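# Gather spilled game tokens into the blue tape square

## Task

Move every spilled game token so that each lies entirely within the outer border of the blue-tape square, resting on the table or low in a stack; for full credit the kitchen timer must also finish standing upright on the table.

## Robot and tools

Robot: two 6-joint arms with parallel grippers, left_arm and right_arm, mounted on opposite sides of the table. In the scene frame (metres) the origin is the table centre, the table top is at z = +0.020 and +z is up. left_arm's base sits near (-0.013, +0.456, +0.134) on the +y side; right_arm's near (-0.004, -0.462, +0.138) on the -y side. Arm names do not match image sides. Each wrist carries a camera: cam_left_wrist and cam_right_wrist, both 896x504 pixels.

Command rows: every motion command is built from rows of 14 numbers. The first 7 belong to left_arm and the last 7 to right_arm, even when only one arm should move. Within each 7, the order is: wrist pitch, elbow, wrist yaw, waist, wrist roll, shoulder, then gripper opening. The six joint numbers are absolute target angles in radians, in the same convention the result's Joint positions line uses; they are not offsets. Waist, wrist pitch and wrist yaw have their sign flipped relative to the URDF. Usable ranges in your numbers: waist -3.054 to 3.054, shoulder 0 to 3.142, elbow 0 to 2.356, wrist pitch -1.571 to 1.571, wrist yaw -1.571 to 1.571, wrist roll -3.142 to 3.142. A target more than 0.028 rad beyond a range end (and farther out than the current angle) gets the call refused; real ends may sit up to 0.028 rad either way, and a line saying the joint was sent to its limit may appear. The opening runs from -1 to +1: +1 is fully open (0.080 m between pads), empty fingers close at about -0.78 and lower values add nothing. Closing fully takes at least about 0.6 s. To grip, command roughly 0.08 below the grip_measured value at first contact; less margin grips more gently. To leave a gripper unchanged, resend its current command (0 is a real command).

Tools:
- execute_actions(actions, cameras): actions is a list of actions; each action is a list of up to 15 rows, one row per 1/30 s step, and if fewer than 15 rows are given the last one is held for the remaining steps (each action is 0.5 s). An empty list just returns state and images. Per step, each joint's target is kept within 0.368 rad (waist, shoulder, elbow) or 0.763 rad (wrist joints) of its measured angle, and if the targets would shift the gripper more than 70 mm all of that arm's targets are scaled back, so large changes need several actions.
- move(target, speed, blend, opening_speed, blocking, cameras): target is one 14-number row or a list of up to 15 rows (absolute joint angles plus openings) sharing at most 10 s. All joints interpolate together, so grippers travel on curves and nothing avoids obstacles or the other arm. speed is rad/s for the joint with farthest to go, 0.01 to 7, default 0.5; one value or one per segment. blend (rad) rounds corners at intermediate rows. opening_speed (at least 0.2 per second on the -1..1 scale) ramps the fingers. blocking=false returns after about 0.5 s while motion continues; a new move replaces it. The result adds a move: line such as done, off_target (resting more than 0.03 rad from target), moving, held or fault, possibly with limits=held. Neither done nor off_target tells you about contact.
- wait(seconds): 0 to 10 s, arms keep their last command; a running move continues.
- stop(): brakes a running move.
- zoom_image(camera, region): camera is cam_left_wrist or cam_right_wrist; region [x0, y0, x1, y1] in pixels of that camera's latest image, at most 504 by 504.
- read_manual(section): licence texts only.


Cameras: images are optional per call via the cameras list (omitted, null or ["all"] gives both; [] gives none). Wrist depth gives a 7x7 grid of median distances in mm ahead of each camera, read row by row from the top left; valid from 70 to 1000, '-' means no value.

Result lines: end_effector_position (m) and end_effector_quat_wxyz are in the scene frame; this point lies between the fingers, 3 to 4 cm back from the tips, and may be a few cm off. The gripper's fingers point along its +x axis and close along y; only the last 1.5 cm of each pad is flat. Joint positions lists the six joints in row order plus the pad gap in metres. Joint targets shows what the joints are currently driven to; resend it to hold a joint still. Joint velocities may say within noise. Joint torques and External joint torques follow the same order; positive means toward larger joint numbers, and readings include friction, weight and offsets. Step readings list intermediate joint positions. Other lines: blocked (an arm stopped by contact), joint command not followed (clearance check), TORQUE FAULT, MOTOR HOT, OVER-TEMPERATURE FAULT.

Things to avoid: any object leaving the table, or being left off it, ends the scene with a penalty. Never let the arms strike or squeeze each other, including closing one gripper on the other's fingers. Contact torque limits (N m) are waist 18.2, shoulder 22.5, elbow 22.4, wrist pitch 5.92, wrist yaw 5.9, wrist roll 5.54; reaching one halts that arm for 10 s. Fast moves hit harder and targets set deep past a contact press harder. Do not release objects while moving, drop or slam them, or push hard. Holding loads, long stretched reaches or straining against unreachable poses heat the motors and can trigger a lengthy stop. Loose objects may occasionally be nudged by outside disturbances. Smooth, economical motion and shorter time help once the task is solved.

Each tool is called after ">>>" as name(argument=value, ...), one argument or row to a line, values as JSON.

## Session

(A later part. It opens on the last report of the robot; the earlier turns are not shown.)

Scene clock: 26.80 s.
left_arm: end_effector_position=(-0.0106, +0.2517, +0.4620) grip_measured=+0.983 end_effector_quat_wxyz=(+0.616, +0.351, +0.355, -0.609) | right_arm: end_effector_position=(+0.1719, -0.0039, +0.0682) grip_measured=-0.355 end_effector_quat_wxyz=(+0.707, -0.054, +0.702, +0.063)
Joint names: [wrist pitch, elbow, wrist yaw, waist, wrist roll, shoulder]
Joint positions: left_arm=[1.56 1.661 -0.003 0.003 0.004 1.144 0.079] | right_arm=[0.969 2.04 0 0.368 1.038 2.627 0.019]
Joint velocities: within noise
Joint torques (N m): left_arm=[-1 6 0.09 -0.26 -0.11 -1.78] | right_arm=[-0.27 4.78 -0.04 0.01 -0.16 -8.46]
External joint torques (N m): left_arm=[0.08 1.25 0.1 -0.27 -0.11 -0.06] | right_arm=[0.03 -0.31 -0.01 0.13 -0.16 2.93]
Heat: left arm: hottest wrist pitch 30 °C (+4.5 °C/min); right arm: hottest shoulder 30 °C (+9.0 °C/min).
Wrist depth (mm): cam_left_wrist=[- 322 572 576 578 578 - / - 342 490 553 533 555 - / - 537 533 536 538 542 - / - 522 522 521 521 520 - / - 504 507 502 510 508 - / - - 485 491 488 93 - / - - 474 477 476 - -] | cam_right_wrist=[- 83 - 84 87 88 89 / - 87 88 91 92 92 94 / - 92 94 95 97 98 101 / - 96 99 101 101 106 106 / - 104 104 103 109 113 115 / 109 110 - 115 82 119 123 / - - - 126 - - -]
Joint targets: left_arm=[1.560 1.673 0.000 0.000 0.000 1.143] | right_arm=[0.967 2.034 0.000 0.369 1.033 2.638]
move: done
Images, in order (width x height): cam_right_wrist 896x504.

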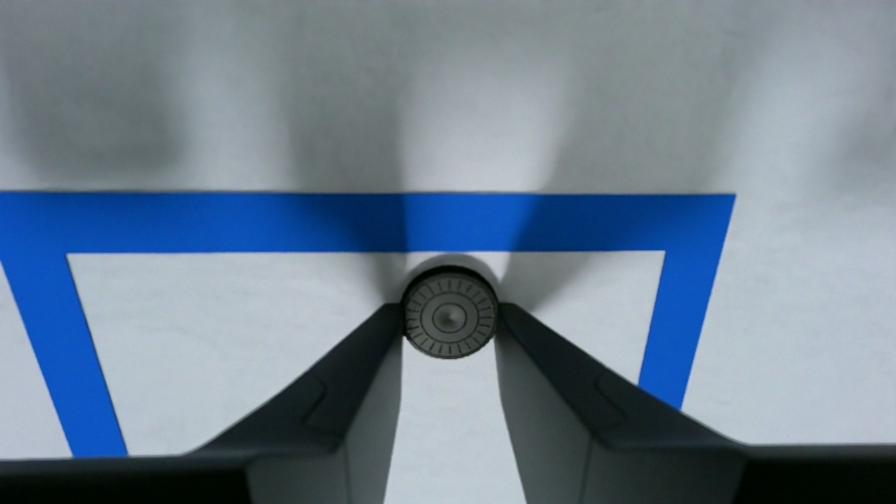

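>>> move(
  target=[
    [1.56, 1.673, 0, 0, 0, 1.143, 0.98, 0.967, 2.0345, 0, 0.369, 1.0325, 2.6384, -0.08],
    [1.56, 1.673, 0, 0, 0, 1.143, 0.98, 1.0357, 2.0605, 0, 0.369, 1.0325, 2.5956, -0.08],
    [1.56, 1.673, 0, 0, 0, 1.143, 0.98, 0.910, 1.822, 0, -0.003, 1.5708, 2.4827, -0.08],
  ],
  speed=[0.3, 0.4, 0.8],
  blend=[0, 0.02, 0],
  opening_speed=1.0,
)

Scene clock: 29.73 s.
left_arm: end_effector_position=(-0.0106, +0.2517, +0.4620) grip_measured=+0.983 end_effector_quat_wxyz=(+0.616, +0.351, +0.355, -0.609) | right_arm: end_effector_position=(-0.0057, -0.0049, +0.0735) grip_measured=-0.083 end_effector_quat_wxyz=(+0.707, -0.010, +0.707, -0.004)
Joint names: [wrist pitch, elbow, wrist yaw, waist, wrist roll, shoulder]
Joint positions: left_arm=[1.56 1.661 -0.003 0.003 0.004 1.144 0.079] | right_arm=[0.912 1.828 0.001 -0.002 1.566 2.506 0.031]
Joint velocities: within noise
Joint torques (N m): left_arm=[-1.02 6.07 0.07 -0.26 -0.1 -1.77] | right_arm=[-0.18 4.44 -0.08 -0.27 0.15 -11.47]
External joint torques (N m): left_arm=[0.08 1.28 0.08 -0.28 -0.1 -0.03] | right_arm=[0.08 -0.49 -0.02 -0.38 0.15 -0.73]
Heat: left arm: hottest wrist pitch 30 °C (+4.0 °C/min); right arm: hottest shoulder 31 °C (+10.1 °C/min).
Wrist depth (mm): cam_left_wrist=[- 580 578 318 576 582 - / - 554 556 343 529 558 - / - 540 540 533 536 537 - / - 516 524 518 521 521 - / - 504 506 505 511 508 - / - - 487 492 491 93 - / - - 473 477 476 - -] | cam_right_wrist=[- 89 90 - 94 97 98 / - 93 95 97 99 102 106 / 96 99 100 103 107 109 111 / - 103 106 109 111 114 119 / - 110 110 - 118 122 127 / 114 114 81 124 80 130 139 / - - - 132 - - -]
Joint targets: left_arm=[1.560 1.673 0.000 0.000 0.000 1.143] | right_arm=[0.910 1.822 0.000 -0.003 1.571 2.483]
move: done

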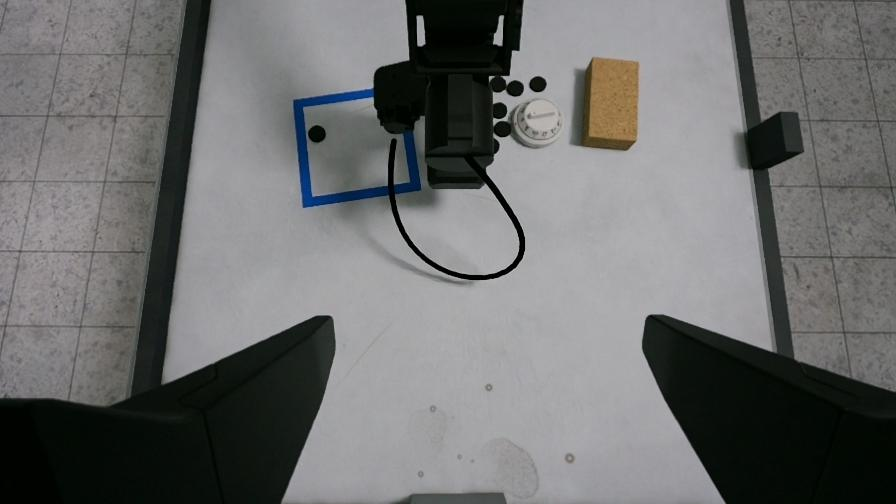

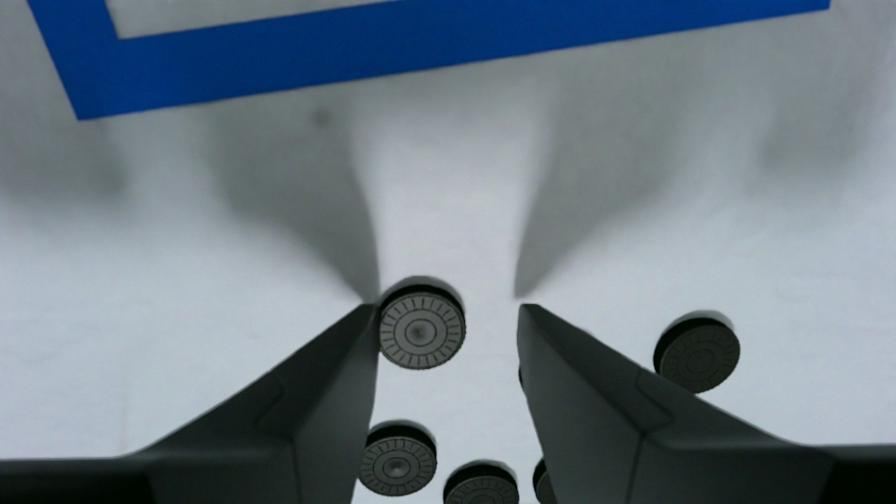

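>>> move(
  target=[1.56, 1.673, 0, 0, 0, 1.143, 0.98, 0.8856, 1.849, 0, -0.011, 1.581, 2.5376, -0.08],
  speed=0.3,
  cameras=["cam_right_wrist"],
)

Scene clock: 31.30 s.
left_arm: end_effector_position=(-0.0106, +0.2517, +0.4620) grip_measured=+0.983 end_effector_quat_wxyz=(+0.616, +0.351, +0.355, -0.609) | right_arm: end_effector_position=(-0.0089, +0.0003, +0.0670) grip_measured=-0.082 end_effector_quat_wxyz=(+0.707, -0.003, +0.707, +0.000)
Joint names: [wrist pitch, elbow, wrist yaw, waist, wrist roll, shoulder]
Joint positions: left_arm=[1.56 1.661 -0.003 0.003 0.004 1.144 0.079] | right_arm=[0.887 1.838 0.001 -0.009 1.577 2.526 0.031]
Joint velocities: within noise
Joint torques (N m): left_arm=[-1.01 6.08 0.08 -0.25 -0.11 -1.81] | right_arm=[-0.18 6.51 -0.09 -0.26 0.15 -7.98]
External joint torques (N m): left_arm=[0.07 1.35 0.09 -0.26 -0.11 -0.15] | right_arm=[0.09 1.59 -0.03 -0.24 0.15 2.87]
Heat: left arm: hottest wrist pitch 30 °C (+3.8 °C/min); right arm: hottest shoulder 32 °C (+11.5 °C/min).
Wrist depth (mm): cam_left_wrist=[- 579 577 305 576 576 - / - 560 553 352 529 554 - / - 538 538 460 537 538 - / - 522 527 525 521 523 - / - 509 508 509 506 510 - / - - 486 493 492 93 - / - - 473 477 474 - -] | cam_right_wrist=[- 83 - 85 88 90 92 / - 87 89 92 93 94 96 / - 92 94 96 99 99 103 / - 96 99 102 103 108 109 / - 104 98 106 109 113 116 / 108 108 80 117 80 117 125 / - - - 121 - - -]
Joint targets: left_arm=[1.560 1.673 0.000 0.000 0.000 1.143] | right_arm=[0.885 1.849 0.000 -0.011 1.581 2.538]
move: done
Images, in order (width x height): cam_right_wrist 896x504.

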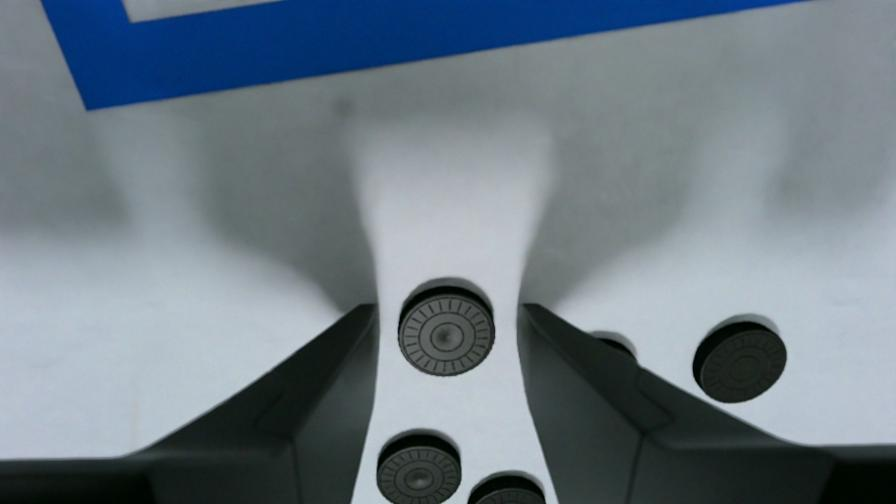

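>>> move(
  target=[
    [1.56, 1.673, 0, 0, 0, 1.143, 0.98, 0.8856, 1.849, 0, -0.011, 1.581, 2.5376, -0.37],
    [1.56, 1.673, 0, 0, 0, 1.143, 0.98, 0.968, 1.872, 0, -0.011, 1.581, 2.4747, -0.37],
    [1.56, 1.673, 0, 0, 0, 1.143, 0.98, 0.9328, 1.8283, 0, 0.411, 0.990, 2.4663, -0.37],
    [1.56, 1.673, 0, 0, 0, 1.143, 0.98, 0.8672, 1.800, 0, 0.411, 0.990, 2.520, -0.37],
  ],
  speed=[0.3, 0.4, 0.8, 0.25],
  blend=[0, 0.02, 0.01, 0],
  opening_speed=1.0,
)

Scene clock: 34.00 s.
left_arm: end_effector_position=(-0.0106, +0.2517, +0.4620) grip_measured=+0.983 end_effector_quat_wxyz=(+0.616, +0.351, +0.355, -0.609) | right_arm: end_effector_position=(+0.1778, -0.0409, +0.0670) grip_measured=-0.355 end_effector_quat_wxyz=(+0.704, -0.060, +0.705, +0.059)
Joint names: [wrist pitch, elbow, wrist yaw, waist, wrist roll, shoulder]
Joint positions: left_arm=[1.56 1.661 -0.003 0.003 0.004 1.144 0.079] | right_arm=[0.869 1.805 0 0.409 0.995 2.509 0.019]
Joint velocities: within noise
Joint torques (N m): left_arm=[-1.02 5.98 0.1 -0.25 -0.1 -1.76] | right_arm=[-0.18 4.39 -0.03 0.03 -0.15 -8.1]
External joint torques (N m): left_arm=[0.1 1.17 0.09 -0.25 -0.1 -0.04] | right_arm=[0.14 -0.52 0.02 0.04 -0.15 2.62]
Heat: left arm: hottest wrist pitch 30 °C (+3.5 °C/min); right arm: hottest shoulder 33 °C (+12.4 °C/min).
Wrist depth (mm): cam_left_wrist=[- 340 496 577 574 581 - / - 451 546 552 528 551 - / - 537 536 541 534 537 - / - 517 521 522 520 523 - / - 507 509 505 507 507 - / - - 488 490 491 93 - / - - 475 473 477 - -] | cam_right_wrist=[- 83 - 85 87 89 91 / - 88 89 92 92 93 96 / - 93 95 96 99 99 102 / - 97 99 103 103 108 109 / - 105 101 104 110 115 117 / 110 111 - 116 82 122 126 / - - - 128 - - -]
Joint targets: left_arm=[1.560 1.673 0.000 0.000 0.000 1.143] | right_arm=[0.867 1.800 0.000 0.411 0.990 2.520]
move: done

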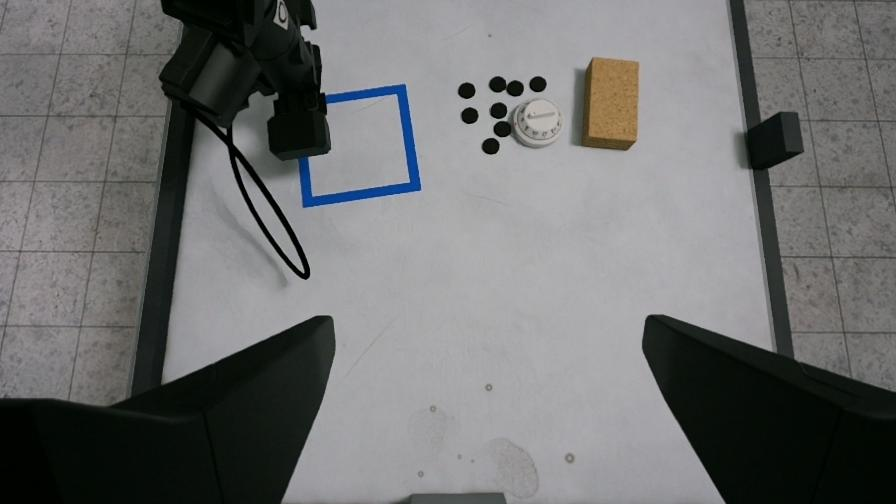

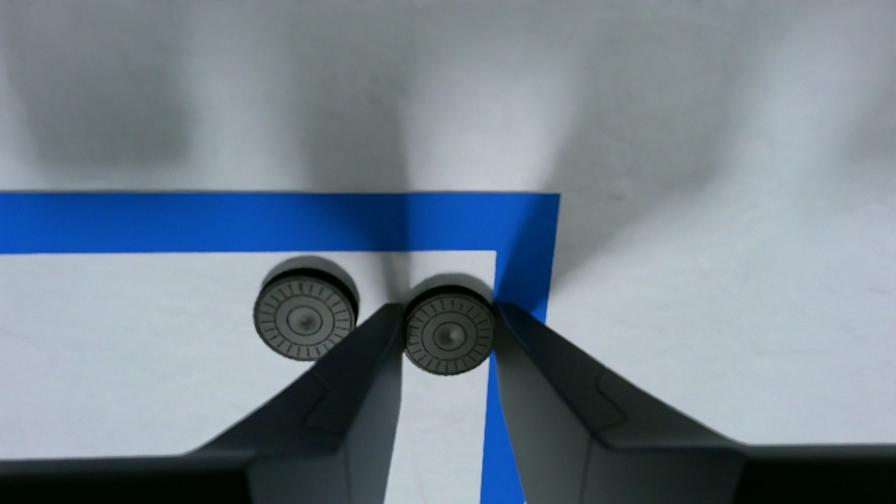

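>>> move(
  target=[
    [1.56, 1.673, 0, 0, 0, 1.143, 0.98, 0.8672, 1.800, 0, 0.411, 0.990, 2.520, -0.18],
    [1.56, 1.673, 0, 0, 0, 1.143, 0.98, 0.9328, 1.8283, 0, 0.411, 0.990, 2.4663, -0.08],
    [1.56, 1.673, 0, 0, 0, 1.143, 0.98, 0.7868, 1.5795, 0, -0.046, 1.6205, 2.3495, -0.08],
  ],
  speed=[0.3, 0.4, 0.9],
  opening_speed=1.0,
  cameras=["cam_right_wrist"],
)

Scene clock: 37.87 s.
left_arm: end_effector_position=(-0.0106, +0.2517, +0.4620) grip_measured=+0.983 end_effector_quat_wxyz=(+0.616, +0.351, +0.355, -0.609) | right_arm: end_effector_position=(-0.0240, -0.0378, +0.0768) grip_measured=-0.083 end_effector_quat_wxyz=(+0.707, -0.002, +0.708, -0.001)
Joint names: [wrist pitch, elbow, wrist yaw, waist, wrist roll, shoulder]
Joint positions: left_arm=[1.56 1.661 -0.003 0.003 0.004 1.144 0.079] | right_arm=[0.789 1.585 0.001 -0.045 1.616 2.371 0.031]
Joint velocities: within noise
Joint torques (N m): left_arm=[-0.99 6.07 0.09 -0.24 -0.11 -1.78] | right_arm=[-0.21 4.2 -0.11 -0.07 0.16 -10.56]
External joint torques (N m): left_arm=[0.1 1.33 0.09 -0.24 -0.11 -0.09] | right_arm=[0.07 -0.49 -0.06 -0.1 0.16 -0.71]
Heat: left arm: hottest wrist pitch 30 °C (+3.2 °C/min); right arm: hottest shoulder 34 °C (+12.7 °C/min).
Wrist depth (mm): cam_left_wrist=[- 580 576 336 579 586 - / - 557 554 434 527 556 - / - 539 534 538 541 540 - / - 517 522 521 520 517 - / - 504 503 505 512 509 - / - - 485 494 489 93 - / - - 476 474 478 - -] | cam_right_wrist=[- 94 96 - 98 100 101 / - 98 99 101 - 106 108 / 102 103 105 108 111 112 115 / 108 109 112 113 116 119 123 / 114 116 115 118 119 127 130 / 121 121 81 128 80 135 141 / - - - 135 - - -]
Joint targets: left_arm=[1.560 1.673 0.000 0.000 0.000 1.143] | right_arm=[0.787 1.579 0.000 -0.046 1.621 2.349]
move: done
Images, in order (width x height): cam_right_wrist 896x504.

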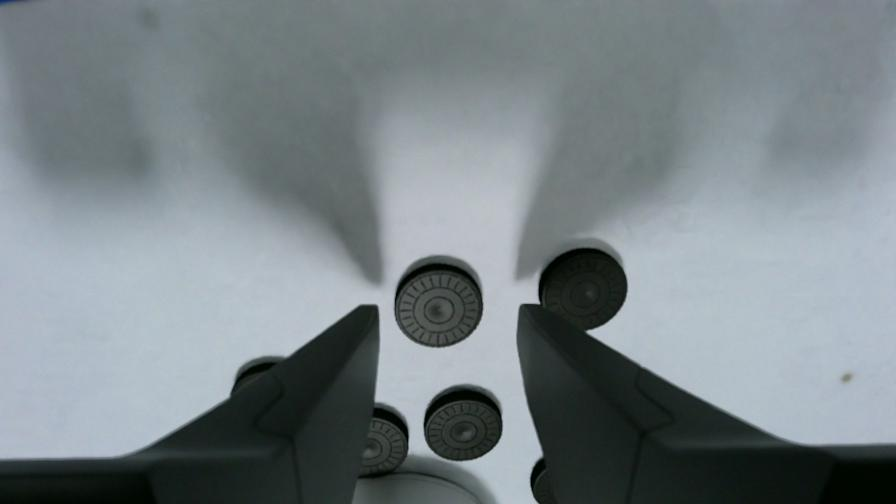

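>>> move(
  target=[
    [1.56, 1.673, 0, 0, 0, 1.143, 0.98, 0.753, 1.5795, 0, -0.046, 1.6205, 2.4124, -0.08],
    [1.56, 1.673, 0, 0, 0, 1.143, 0.98, 0.753, 1.5795, 0, -0.046, 1.6205, 2.4124, -0.37],
    [1.56, 1.673, 0, 0, 0, 1.143, 0.98, 0.8407, 1.6115, 0, -0.046, 1.6205, 2.3416, -0.37],
    [1.56, 1.673, 0, 0, 0, 1.143, 0.98, 1.0031, 1.9697, 0, 0.3147, 1.0868, 2.5374, -0.37],
    [1.56, 1.673, 0, 0, 0, 1.143, 0.98, 0.937, 1.939, 0, 0.3147, 1.0868, 2.588, -0.37],
  ],
  speed=[0.25, 0.3, 0.4, 0.8, 0.25],
  blend=[0, 0, 0.02, 0.01, 0],
  opening_speed=1.0,
)

Scene clock: 41.73 s.
left_arm: end_effector_position=(-0.0106, +0.2517, +0.4620) grip_measured=+0.983 end_effector_quat_wxyz=(+0.616, +0.351, +0.355, -0.609) | right_arm: end_effector_position=(+0.1419, -0.0089, +0.0678) grip_measured=-0.355 end_effector_quat_wxyz=(+0.704, -0.060, +0.705, +0.058)
Joint names: [wrist pitch, elbow, wrist yaw, waist, wrist roll, shoulder]
Joint positions: left_arm=[1.56 1.661 -0.003 0.003 0.004 1.144 0.079] | right_arm=[0.938 1.943 0.001 0.313 1.092 2.578 0.019]
Joint velocities: within noise
Joint torques (N m): left_arm=[-1 6.06 0.08 -0.23 -0.1 -1.8] | right_arm=[-0.17 4.78 -0.08 0.07 -0.16 -8.44]
External joint torques (N m): left_arm=[0.1 1.31 0.08 -0.24 -0.1 -0.14] | right_arm=[0.15 -0.29 -0.04 0.1 -0.16 2.7]
Heat: left arm: hottest wrist pitch 30 °C (+2.9 °C/min); right arm: hottest shoulder 35 °C (+12.9 °C/min).
Wrist depth (mm): cam_left_wrist=[- 569 371 575 579 583 - / - 542 429 556 524 553 - / - 537 450 541 539 541 - / - 517 525 518 516 519 - / - 503 505 502 504 505 - / - - 484 492 490 94 - / - - 474 476 477 - -] | cam_right_wrist=[- 83 - 85 87 89 90 / - 87 88 91 92 93 96 / - 92 94 91 97 97 102 / - 96 99 102 102 107 108 / - 104 104 103 109 115 117 / 109 110 - 116 82 121 126 / - - - 127 - - -]
Joint targets: left_arm=[1.560 1.673 0.000 0.000 0.000 1.143] | right_arm=[0.937 1.939 0.000 0.315 1.087 2.588]
move: done

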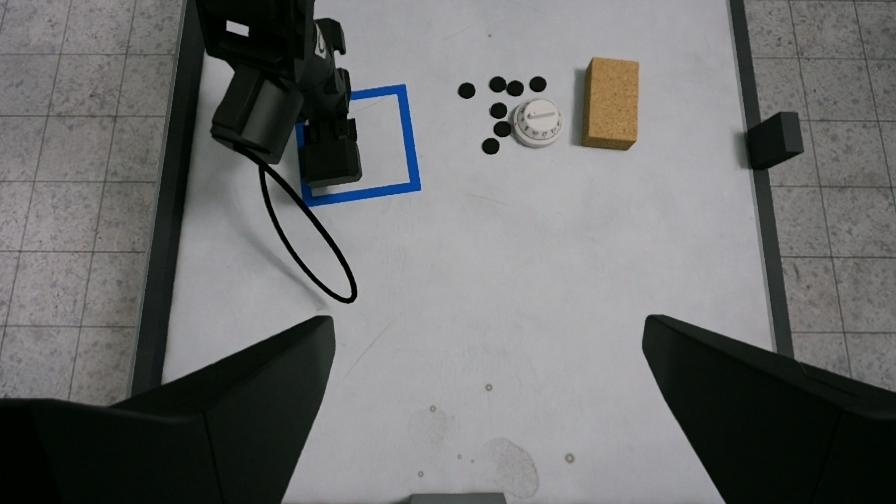

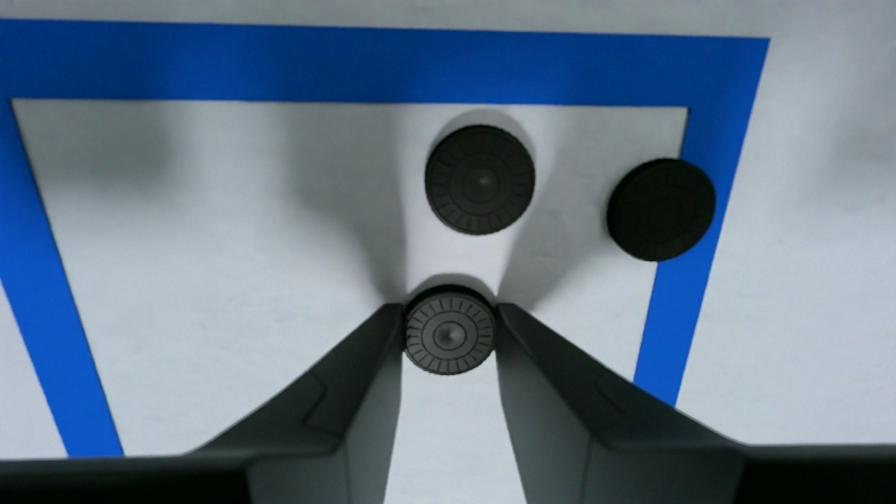

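>>> move(
  target=[
    [1.56, 1.673, 0, 0, 0, 1.143, 0.98, 0.937, 1.939, 0, 0.3147, 1.0868, 2.588, -0.18],
    [1.56, 1.673, 0, 0, 0, 1.143, 0.98, 1.0031, 1.9697, 0, 0.3147, 1.0868, 2.5374, -0.08],
    [1.56, 1.673, 0, 0, 0, 1.143, 0.98, 0.6818, 1.372, 0, -0.037, 1.6067, 2.247, -0.08],
  ],
  speed=[0.3, 0.4, 0.9],
  opening_speed=1.0,
  cameras=["cam_right_wrist"],
)

Scene clock: 45.30 s.
left_arm: end_effector_position=(-0.0106, +0.2517, +0.4620) grip_measured=+0.983 end_effector_quat_wxyz=(+0.616, +0.351, +0.355, -0.609) | right_arm: end_effector_position=(-0.0190, -0.0721, +0.0739) grip_measured=-0.083 end_effector_quat_wxyz=(+0.707, -0.003, +0.707, +0.002)
Joint names: [wrist pitch, elbow, wrist yaw, waist, wrist roll, shoulder]
Joint positions: left_arm=[1.56 1.661 -0.003 0.003 0.004 1.144 0.079] | right_arm=[0.684 1.378 0.001 -0.037 1.602 2.267 0.031]
Joint velocities: within noise
Joint torques (N m): left_arm=[-1.01 6.01 0.08 -0.21 -0.11 -1.89] | right_arm=[-0.22 3.85 -0.08 -0.05 0.15 -9.73]
External joint torques (N m): left_arm=[0.07 1.26 0.08 -0.23 -0.11 -0.16] | right_arm=[0.08 -0.59 -0.04 -0.01 0.15 -0.66]
Heat: left arm: hottest wrist pitch 30 °C (+2.6 °C/min); right arm: hottest shoulder 37 °C (+14.6 °C/min).
Wrist depth (mm): cam_left_wrist=[- 583 573 347 577 579 - / - 557 557 552 535 550 - / - 535 536 536 534 535 - / - 518 525 520 527 521 - / - 503 509 508 510 510 - / - - 488 490 488 93 - / - - 472 476 472 - -] | cam_right_wrist=[- 93 94 - 97 98 101 / - 97 98 100 - 104 107 / - 102 104 107 110 111 113 / 108 109 111 111 116 117 120 / 113 115 114 116 121 125 128 / 119 119 81 128 80 133 139 / - - - 134 - - -]
Joint targets: left_arm=[1.560 1.673 0.000 0.000 0.000 1.143] | right_arm=[0.682 1.372 0.000 -0.037 1.607 2.247]
move: done
Images, in order (width x height): cam_right_wrist 896x504.

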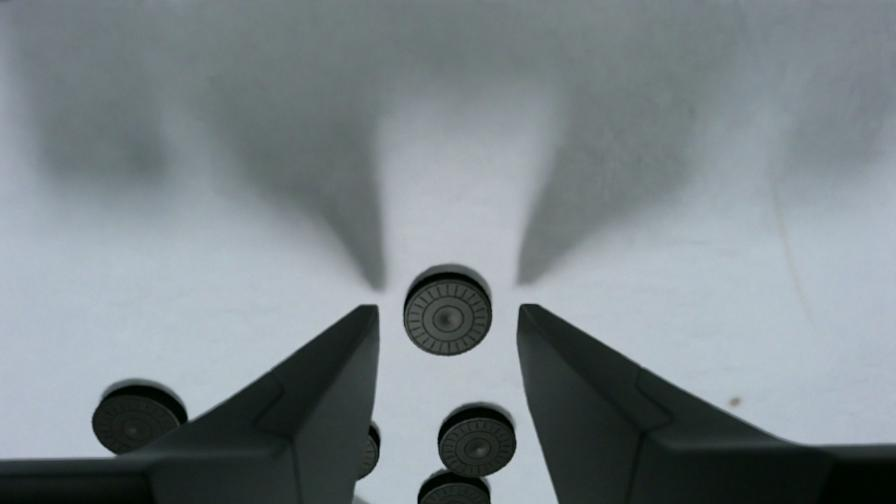

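>>> move(
  target=[
    [1.56, 1.673, 0, 0, 0, 1.143, 0.98, 0.647, 1.3607, 0, -0.046, 1.616, 2.2996, -0.08],
    [1.56, 1.673, 0, 0, 0, 1.143, 0.98, 0.647, 1.3607, 0, -0.046, 1.616, 2.2996, -0.37],
    [1.56, 1.673, 0, 0, 0, 1.143, 0.98, 0.7438, 1.3923, 0, -0.046, 1.616, 2.2193, -0.37],
    [1.56, 1.673, 0, 0, 0, 1.143, 0.98, 0.8826, 1.7162, 0, 0.3545, 1.047, 2.4044, -0.37],
    [1.56, 1.673, 0, 0, 0, 1.143, 0.98, 0.812, 1.688, 0, 0.3545, 1.047, 2.4626, -0.37],
    [1.56, 1.673, 0, 0, 0, 1.143, 0.98, 0.812, 1.688, 0, 0.3545, 1.047, 2.4626, -0.18],
    [1.56, 1.673, 0, 0, 0, 1.143, 0.98, 0.8826, 1.7162, 0, 0.3545, 1.047, 2.4044, -0.08],
    [1.56, 1.673, 0, 0, 0, 1.143, 0.98, 0.6696, 1.342, 0, -0.142, 1.713, 2.2293, -0.08],
  ],
  speed=[0.25, 0.3, 0.4, 0.9, 0.25, 0.3, 0.4, 0.9],
  blend=[0, 0, 0.02, 0.01, 0, 0, 0, 0],
  opening_speed=1.0,
)

Scene clock: 52.73 s.
left_arm: end_effector_position=(-0.0106, +0.2517, +0.4620) grip_measured=+0.983 end_effector_quat_wxyz=(+0.616, +0.351, +0.355, -0.609) | right_arm: end_effector_position=(-0.0588, -0.0813, +0.0745) grip_measured=-0.083 end_effector_quat_wxyz=(+0.707, -0.003, +0.707, +0.001)
Joint names: [wrist pitch, elbow, wrist yaw, waist, wrist roll, shoulder]
Joint positions: left_arm=[1.56 1.661 -0.003 0.003 0.004 1.144 0.079] | right_arm=[0.672 1.348 0.001 -0.141 1.708 2.249 0.031]
Joint velocities: within noise
Joint torques (N m): left_arm=[-1.01 6.06 0.07 -0.3 -0.09 -1.86] | right_arm=[-0.21 3.89 -0.11 -0.13 0.15 -9.56]
External joint torques (N m): left_arm=[0.1 1.29 0.07 -0.31 -0.09 -0.16] | right_arm=[0.06 -0.45 -0.06 -0.08 0.15 -0.67]
Heat: left arm: hottest wrist pitch 31 °C (+3.4 °C/min); right arm: hottest shoulder 38 °C (+13.7 °C/min).
Wrist depth (mm): cam_left_wrist=[- 586 579 450 566 580 - / - 555 553 550 527 558 - / - 538 538 539 541 535 - / - 520 523 520 522 523 - / - 502 508 506 507 510 - / - - 490 489 491 93 - / - - 472 475 474 - -] | cam_right_wrist=[- 94 95 - 97 99 101 / - 98 99 100 - 105 108 / 102 103 105 108 111 112 114 / 106 109 111 113 116 118 121 / 114 112 111 118 122 126 129 / 121 121 81 127 80 133 140 / - - - 136 - - -]
Joint targets: left_arm=[1.560 1.673 0.000 0.000 0.000 1.143] | right_arm=[0.669 1.342 0.000 -0.142 1.713 2.229]
move: done

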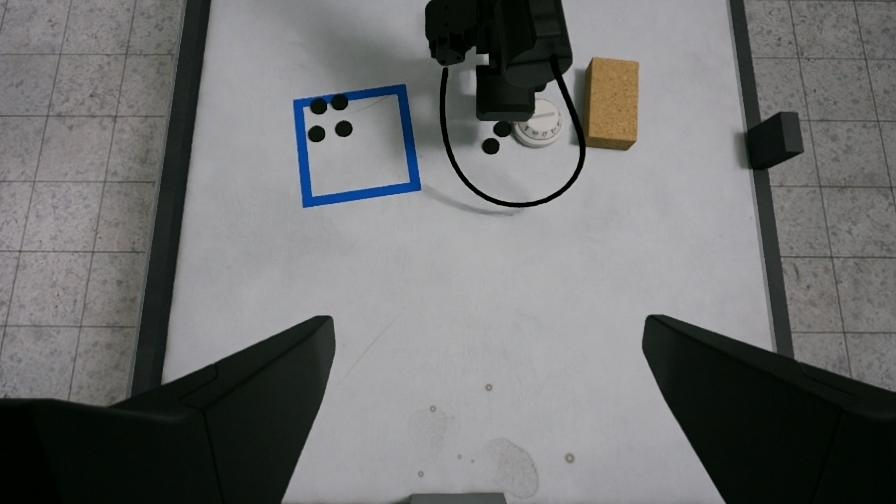

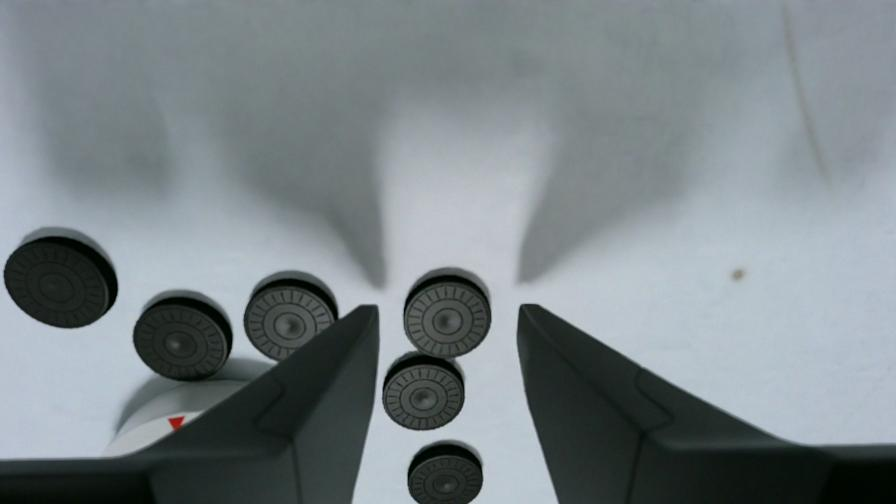

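>>> move(
  target=[
    [1.56, 1.673, 0, 0, 0, 1.143, 0.98, 0.635, 1.3365, 0, -0.1525, 1.723, 2.2873, -0.08],
    [1.56, 1.673, 0, 0, 0, 1.143, 0.98, 0.635, 1.3365, 0, -0.1525, 1.723, 2.2873, -0.37],
    [1.56, 1.673, 0, 0, 0, 1.143, 0.98, 0.7331, 1.368, 0, -0.1525, 1.723, 2.2057, -0.37],
    [1.56, 1.673, 0, 0, 0, 1.143, 0.98, 0.9507, 1.862, 0, 0.2573, 1.1442, 2.4821, -0.37],
    [1.56, 1.673, 0, 0, 0, 1.143, 0.98, 0.882, 1.8325, 0, 0.2573, 1.1442, 2.5364, -0.37],
    [1.56, 1.673, 0, 0, 0, 1.143, 0.98, 0.882, 1.8325, 0, 0.2573, 1.1442, 2.5364, -0.18],
    [1.56, 1.673, 0, 0, 0, 1.143, 0.98, 0.9507, 1.862, 0, 0.2573, 1.1442, 2.4821, -0.08],
    [1.56, 1.673, 0, 0, 0, 1.143, 0.98, 0.696, 1.397, 0, -0.204, 1.775, 2.2577, -0.08],
  ],
  speed=[0.25, 0.3, 0.4, 0.9, 0.25, 0.3, 0.4, 0.9],
  blend=[0, 0, 0.02, 0.01, 0, 0, 0, 0],
  opening_speed=1.0,
)

Scene clock: 60.20 s.
left_arm: end_effector_position=(-0.0106, +0.2517, +0.4620) grip_measured=+0.983 end_effector_quat_wxyz=(+0.616, +0.351, +0.355, -0.609) | right_arm: end_effector_position=(-0.0843, -0.0759, +0.0748) grip_measured=-0.083 end_effector_quat_wxyz=(+0.707, -0.003, +0.708, +0.001)
Joint names: [wrist pitch, elbow, wrist yaw, waist, wrist roll, shoulder]
Joint positions: left_arm=[1.56 1.661 -0.003 0.003 0.004 1.144 0.079] | right_arm=[0.698 1.403 0.002 -0.203 1.77 2.278 0.031]
Joint velocities: within noise
Joint torques (N m): left_arm=[-1.02 6 0.08 -0.22 -0.11 -1.8] | right_arm=[-0.2 3.95 -0.11 -0.08 0.14 -9.78]
External joint torques (N m): left_arm=[0.09 1.25 0.09 -0.24 -0.11 -0.12] | right_arm=[0.06 -0.47 -0.06 -0.13 0.14 -0.65]
Heat: left arm: hottest wrist pitch 31 °C (+3.0 °C/min); right arm: hottest shoulder 39 °C (+13.2 °C/min).
Wrist depth (mm): cam_left_wrist=[- 580 579 566 354 575 - / - 560 561 553 519 548 - / - 541 540 538 535 531 - / - 518 521 523 519 518 - / - 509 508 505 512 509 - / - - 489 489 493 93 - / - - 473 475 477 - -] | cam_right_wrist=[- 94 95 - 98 99 101 / - 98 99 100 - 105 108 / 100 103 103 108 111 112 114 / 108 106 111 113 116 118 122 / 114 104 106 121 122 126 128 / - 97 81 127 80 133 140 / - - - 137 - - -]
Joint targets: left_arm=[1.560 1.673 0.000 0.000 0.000 1.143] | right_arm=[0.696 1.397 0.000 -0.204 1.775 2.258]
move: done

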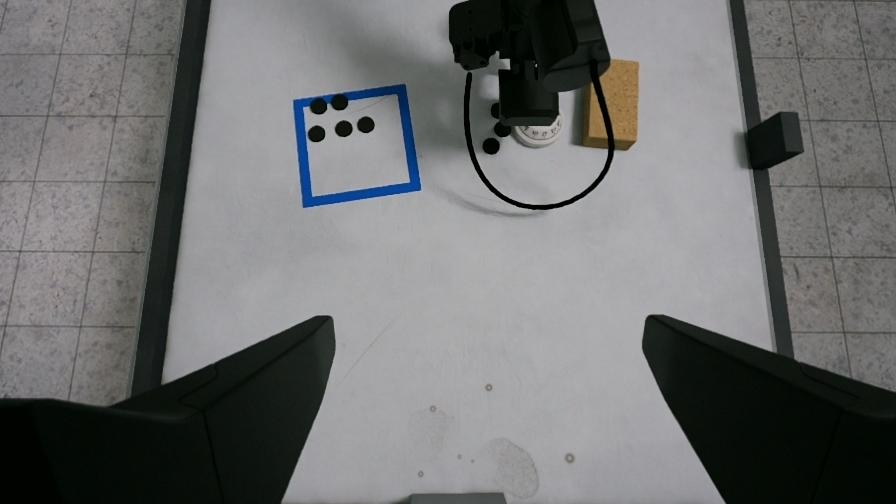

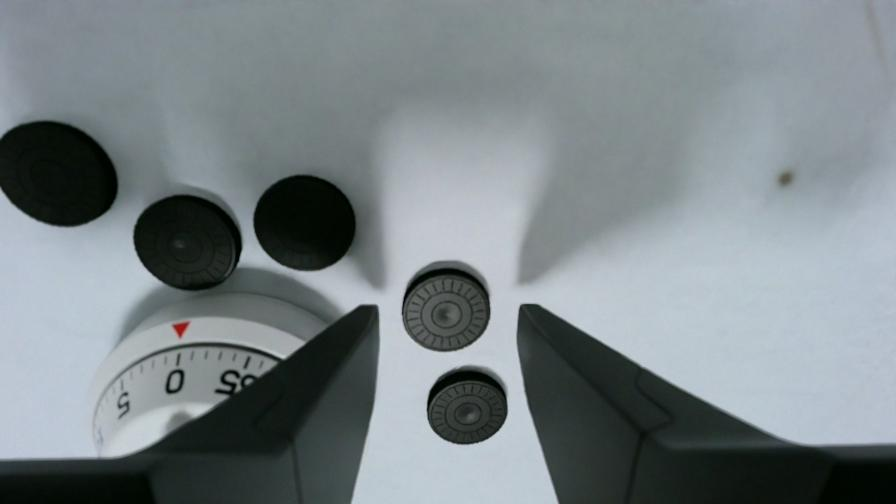

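>>> move(
  target=[1.56, 1.673, 0, 0, 0, 1.143, 0.98, 0.696, 1.397, 0, -0.212, 2.393, 2.2577, -0.12],
  speed=0.8,
  cameras=["cam_right_wrist"],
)

Scene clock: 62.37 s.
left_arm: end_effector_position=(-0.0106, +0.2517, +0.4620) grip_measured=+0.983 end_effector_quat_wxyz=(+0.616, +0.351, +0.355, -0.609) | right_arm: end_effector_position=(-0.0866, -0.0763, +0.0748) grip_measured=-0.117 end_effector_quat_wxyz=(+0.675, +0.210, +0.675, -0.212)
Joint names: [wrist pitch, elbow, wrist yaw, waist, wrist roll, shoulder]
Joint positions: left_arm=[1.56 1.661 -0.003 0.003 0.004 1.144 0.079] | right_arm=[0.698 1.403 0.002 -0.209 2.388 2.278 0.03]
Joint velocities: within noise
Joint torques (N m): left_arm=[-1 6.05 0.09 -0.3 -0.09 -1.82] | right_arm=[-0.15 3.91 -0.1 -0.29 0.15 -9.76]
External joint torques (N m): left_arm=[0.09 1.31 0.09 -0.3 -0.1 -0.13] | right_arm=[0.09 -0.51 -0.08 -0.18 0.15 -0.61]
Heat: left arm: hottest wrist pitch 31 °C (+3.0 °C/min); right arm: hottest shoulder 40 °C (+14.1 °C/min).
Wrist depth (mm): cam_left_wrist=[- 582 578 568 355 581 - / - 554 559 550 528 557 - / - 542 544 536 535 536 - / - 523 524 523 518 523 - / - 506 508 504 508 511 - / - - 483 485 492 94 - / - - 473 474 478 - -] | cam_right_wrist=[- 95 96 - 98 99 101 / - 99 101 - - 105 108 / 103 104 105 108 110 112 114 / 108 110 111 113 116 117 120 / 114 116 111 121 122 125 127 / 118 117 78 126 78 132 138 / - - - 118 - - -]
Joint targets: left_arm=[1.560 1.673 0.000 0.000 0.000 1.143] | right_arm=[0.696 1.397 0.000 -0.212 2.393 2.258]
move: done
Images, in order (width x height): cam_right_wrist 896x504.

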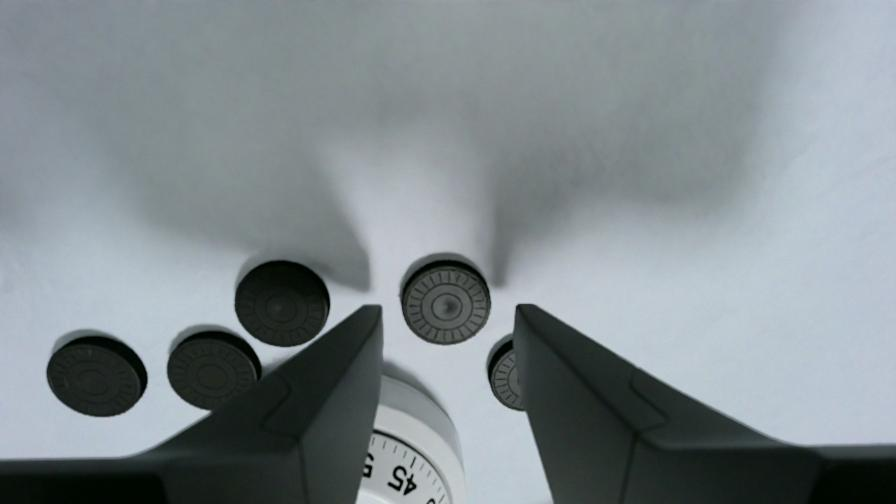

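>>> move(
  target=[
    [1.56, 1.673, 0, 0, 0, 1.143, 0.98, 0.660, 1.388, 0, -0.212, 2.393, 2.314, -0.12],
    [1.56, 1.673, 0, 0, 0, 1.143, 0.98, 0.660, 1.388, 0, -0.212, 2.393, 2.314, -0.37],
    [1.56, 1.673, 0, 0, 0, 1.143, 0.98, 0.7555, 1.4197, 0, -0.212, 2.393, 2.235, -0.37],
    [1.56, 1.673, 0, 0, 0, 1.143, 0.98, 0.8339, 1.6207, 0, 0.2937, 1.1078, 2.3576, -0.37],
    [1.56, 1.673, 0, 0, 0, 1.143, 0.98, 0.761, 1.594, 0, 0.2937, 1.1078, 2.4185, -0.37],
    [1.56, 1.673, 0, 0, 0, 1.143, 0.98, 0.761, 1.594, 0, 0.2937, 1.1078, 2.4185, -0.18],
    [1.56, 1.673, 0, 0, 0, 1.143, 0.98, 0.8339, 1.6207, 0, 0.2937, 1.1078, 2.3576, -0.12],
    [1.56, 1.673, 0, 0, 0, 1.143, 0.98, 0.7884, 1.4435, 0, -0.2855, 0.286, 2.2259, -0.12],
    [1.56, 1.673, 0, 0, 0, 1.143, 0.98, 0.702, 1.410, 0, -0.2855, 0.286, 2.2958, -0.12],
  ],
  speed=[0.25, 0.3, 0.4, 0.9, 0.25, 0.3, 0.4, 0.9, 0.3],
  blend=[0, 0, 0.02, 0.01, 0, 0, 0, 0.01, 0],
  opening_speed=1.0,
)

Scene clock: 70.93 s.
left_arm: end_effector_position=(-0.0106, +0.2517, +0.4620) grip_measured=+0.983 end_effector_quat_wxyz=(+0.616, +0.351, +0.355, -0.609) | right_arm: end_effector_position=(-0.1154, -0.0827, +0.0731) grip_measured=-0.122 end_effector_quat_wxyz=(+0.500, -0.502, +0.502, +0.497)
Joint names: [wrist pitch, elbow, wrist yaw, waist, wrist roll, shoulder]
Joint positions: left_arm=[1.56 1.661 -0.003 0.003 0.004 1.144 0.079] | right_arm=[0.704 1.413 0 -0.285 0.29 2.288 0.029]
Joint velocities: within noise
Joint torques (N m): left_arm=[-1.01 6.14 0.11 -0.2 -0.09 -1.84] | right_arm=[-0.22 4.26 -0.02 -0.06 -0.14 -7.11]
External joint torques (N m): left_arm=[0.07 1.44 0.12 -0.21 -0.09 -0.19] | right_arm=[0.11 -0.27 -0.01 -0.02 -0.14 2.2]
Heat: left arm: hottest wrist pitch 31 °C (+2.0 °C/min); right arm: hottest shoulder 40 °C (+14.0 °C/min).
Wrist depth (mm): cam_left_wrist=[- 583 577 579 366 580 - / - 555 561 554 522 553 - / - 539 540 537 539 531 - / - 516 527 522 519 519 - / - 505 510 508 508 506 - / - - 488 485 488 93 - / - - 471 470 475 - -] | cam_right_wrist=[- 90 - - - 94 97 / - 94 86 - - 98 103 / - 101 102 - 104 108 109 / - 106 110 110 112 113 116 / - 115 114 115 120 124 126 / - 116 78 127 78 131 137 / - - - 138 - - -]
Joint targets: left_arm=[1.560 1.673 0.000 0.000 0.000 1.143] | right_arm=[0.702 1.410 0.000 -0.286 0.286 2.296]
move: done

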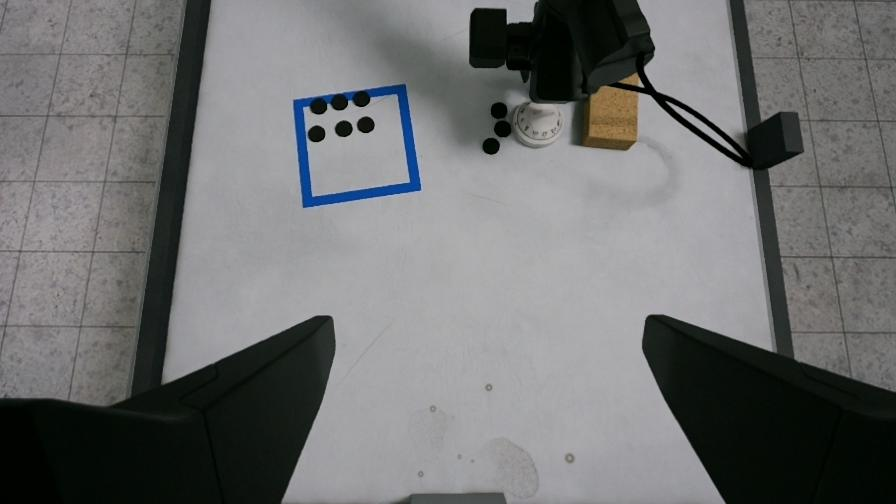

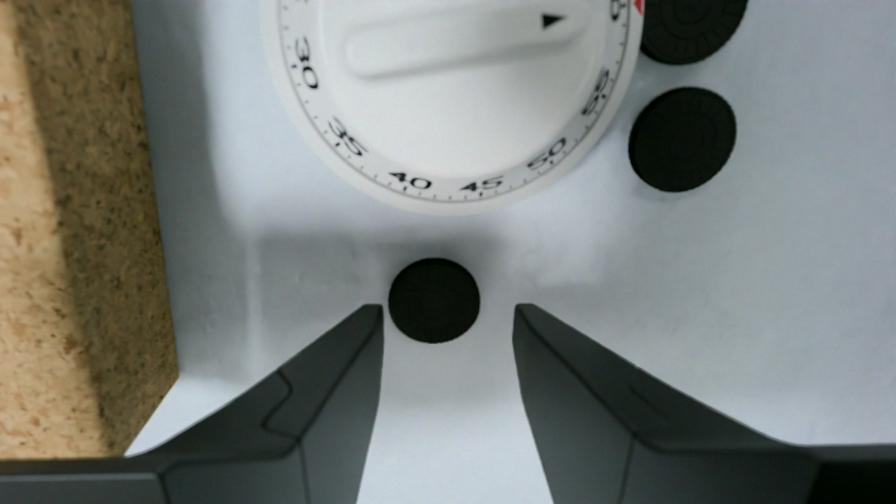

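>>> move(
  target=[
    [1.56, 1.673, 0, 0, 0, 1.143, 0.98, 0.667, 1.405, 0, -0.293, 0.286, 2.3208, -0.12],
    [1.56, 1.673, 0, 0, 0, 1.143, 0.98, 0.667, 1.405, 0, -0.293, 0.286, 2.3208, -0.37],
    [1.56, 1.673, 0, 0, 0, 1.143, 0.98, 0.7761, 1.4394, 0, -0.293, 0.286, 2.2341, -0.37],
    [1.56, 1.673, 0, 0, 0, 1.143, 0.98, 1.1097, 2.1813, 0, 0.2261, 1.1754, 2.6424, -0.37],
    [1.56, 1.673, 0, 0, 0, 1.143, 0.98, 1.041, 2.143, 0, 0.2261, 1.1754, 2.688, -0.37],
    [1.56, 1.673, 0, 0, 0, 1.143, 0.98, 1.041, 2.143, 0, 0.2261, 1.1754, 2.688, -0.18],
    [1.56, 1.673, 0, 0, 0, 1.143, 0.98, 1.1097, 2.1813, 0, 0.2261, 1.1754, 2.6424, -0.12],
    [1.56, 1.673, 0, 0, 0, 1.143, 0.98, 0.7779, 1.570, 0, -0.142, 2.446, 2.3488, -0.12],
  ],
  speed=[0.25, 0.3, 0.4, 0.9, 0.25, 0.3, 0.4, 0.9],
  blend=[0, 0, 0.02, 0.01, 0, 0, 0, 0],
  opening_speed=1.0,
)

Scene clock: 79.53 s.
left_arm: end_effector_position=(-0.0106, +0.2517, +0.4620) grip_measured=+0.983 end_effector_quat_wxyz=(+0.616, +0.351, +0.355, -0.609) | right_arm: end_effector_position=(-0.0648, -0.0428, +0.0751) grip_measured=-0.123 end_effector_quat_wxyz=(+0.661, +0.250, +0.661, -0.252)
Joint names: [wrist pitch, elbow, wrist yaw, waist, wrist roll, shoulder]
Joint positions: left_arm=[1.56 1.661 -0.003 0.003 0.004 1.144 0.079] | right_arm=[0.78 1.576 0.001 -0.143 2.441 2.37 0.029]
Joint velocities: within noise
Joint torques (N m): left_arm=[-0.99 6.02 0.08 -0.27 -0.11 -1.79] | right_arm=[-0.15 4.09 -0.06 -0.06 0.15 -10.5]
External joint torques (N m): left_arm=[0.12 1.29 0.08 -0.28 -0.11 -0.17] | right_arm=[0.06 -0.47 -0.03 -0.02 0.15 -0.74]
Heat: left arm: hottest wrist pitch 31 °C (+2.0 °C/min); right arm: hottest shoulder 41 °C (+13.1 °C/min).
Wrist depth (mm): cam_left_wrist=[- 581 572 566 532 582 - / - 558 555 549 520 550 - / - 540 540 541 535 535 - / - 518 523 524 518 522 - / - 508 507 505 508 508 - / - - 486 492 492 94 - / - - 472 476 476 - -] | cam_right_wrist=[- 95 96 - 98 99 101 / - 98 99 101 - 105 107 / - 103 105 107 110 110 113 / 108 109 111 111 115 116 119 / 114 116 115 115 120 124 126 / 121 120 78 120 78 131 137 / - - - 110 - - -]
Joint targets: left_arm=[1.560 1.673 0.000 0.000 0.000 1.143] | right_arm=[0.778 1.570 0.000 -0.142 2.446 2.349]
move: done

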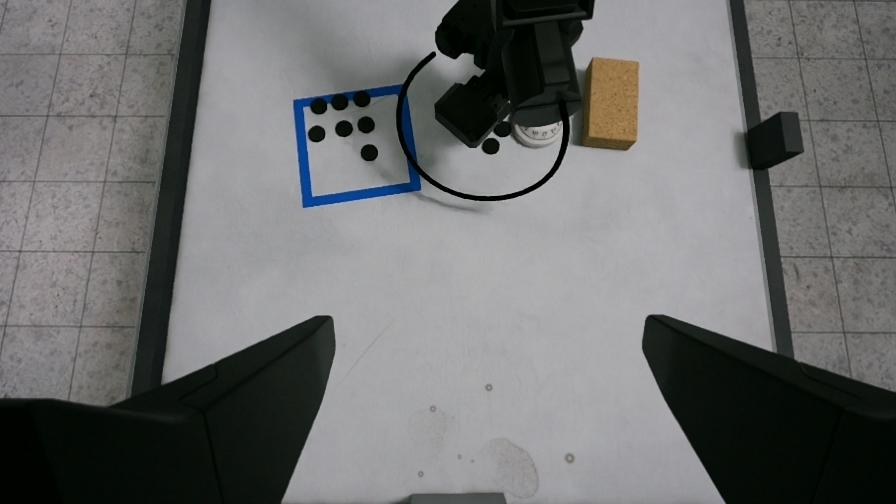

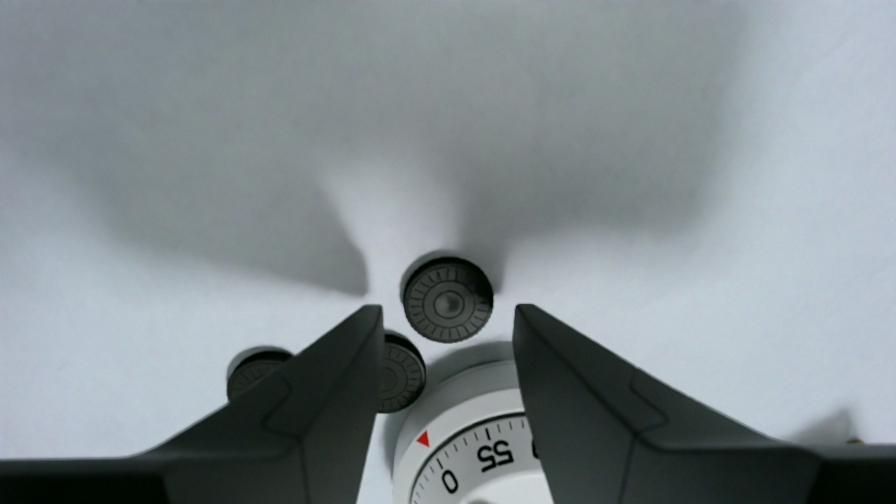

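>>> move(
  target=[
    [1.56, 1.673, 0, 0, 0, 1.143, 0.98, 0.735, 1.5335, 0, -0.136, 2.444, 2.3845, -0.17],
    [1.56, 1.673, 0, 0, 0, 1.143, 0.98, 0.735, 1.5335, 0, -0.136, 2.444, 2.3845, -0.37],
    [1.56, 1.673, 0, 0, 0, 1.143, 0.98, 0.8327, 1.569, 0, -0.136, 2.444, 2.3071, -0.37],
  ],
  speed=[0.2, 0.3, 0.4],
  opening_speed=1.0,
)

Scene clock: 84.03 s.
left_arm: end_effector_position=(-0.0106, +0.2517, +0.4620) grip_measured=+0.983 end_effector_quat_wxyz=(+0.616, +0.351, +0.355, -0.609) | right_arm: end_effector_position=(-0.0618, -0.0514, +0.0909) grip_measured=-0.357 end_effector_quat_wxyz=(+0.664, +0.246, +0.657, -0.260)
Joint names: [wrist pitch, elbow, wrist yaw, waist, wrist roll, shoulder]
Joint positions: left_arm=[1.56 1.661 -0.003 0.003 0.004 1.144 0.079] | right_arm=[0.831 1.561 0.001 -0.138 2.441 2.323 0.019]
Joint velocities: within noise
Joint torques (N m): left_arm=[-1.01 6.04 0.08 -0.23 -0.11 -1.84] | right_arm=[0.13 5.84 -0.07 0.17 0.1 -9.74]
External joint torques (N m): left_arm=[0.1 1.27 0.08 -0.25 -0.11 -0.14] | right_arm=[0.34 1.14 -0.03 0.19 0.1 -0.1]
Heat: left arm: hottest wrist pitch 31 °C (+1.0 °C/min); right arm: hottest shoulder 41 °C (+12.2 °C/min).
Wrist depth (mm): cam_left_wrist=[- 580 576 445 440 581 - / - 555 558 549 521 556 - / - 540 538 536 538 537 - / - 521 523 523 520 516 - / - 504 508 505 509 509 - / - - 487 489 486 93 - / - - 474 475 475 - -] | cam_right_wrist=[107 107 110 112 113 117 119 / - 114 117 118 121 122 124 / 117 119 121 124 126 129 132 / 122 125 130 131 133 137 139 / 130 133 133 107 140 144 148 / 137 137 - 125 82 153 157 / - - - 124 - - -]
Joint targets: left_arm=[1.560 1.673 0.000 0.000 0.000 1.143] | right_arm=[0.833 1.569 0.000 -0.136 2.444 2.307]
move: done

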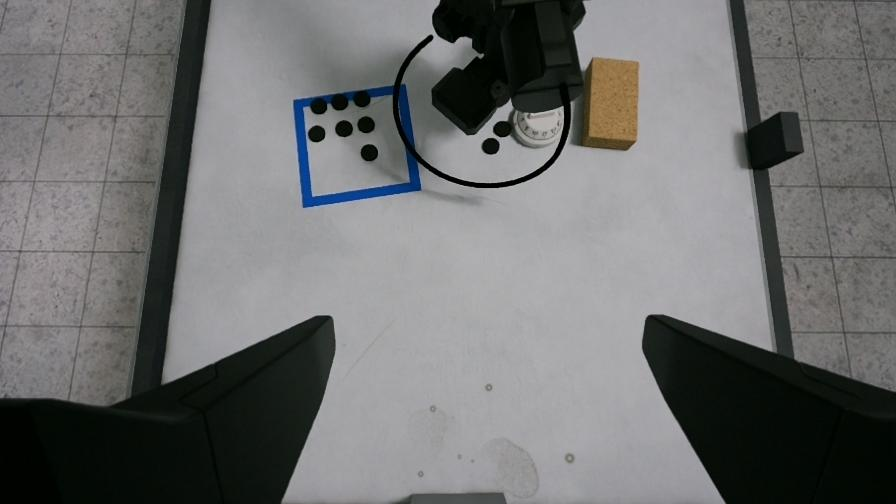

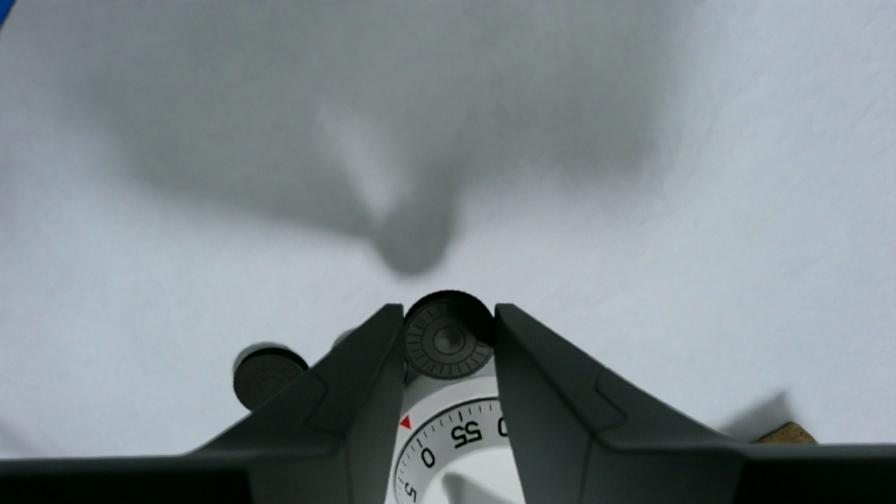

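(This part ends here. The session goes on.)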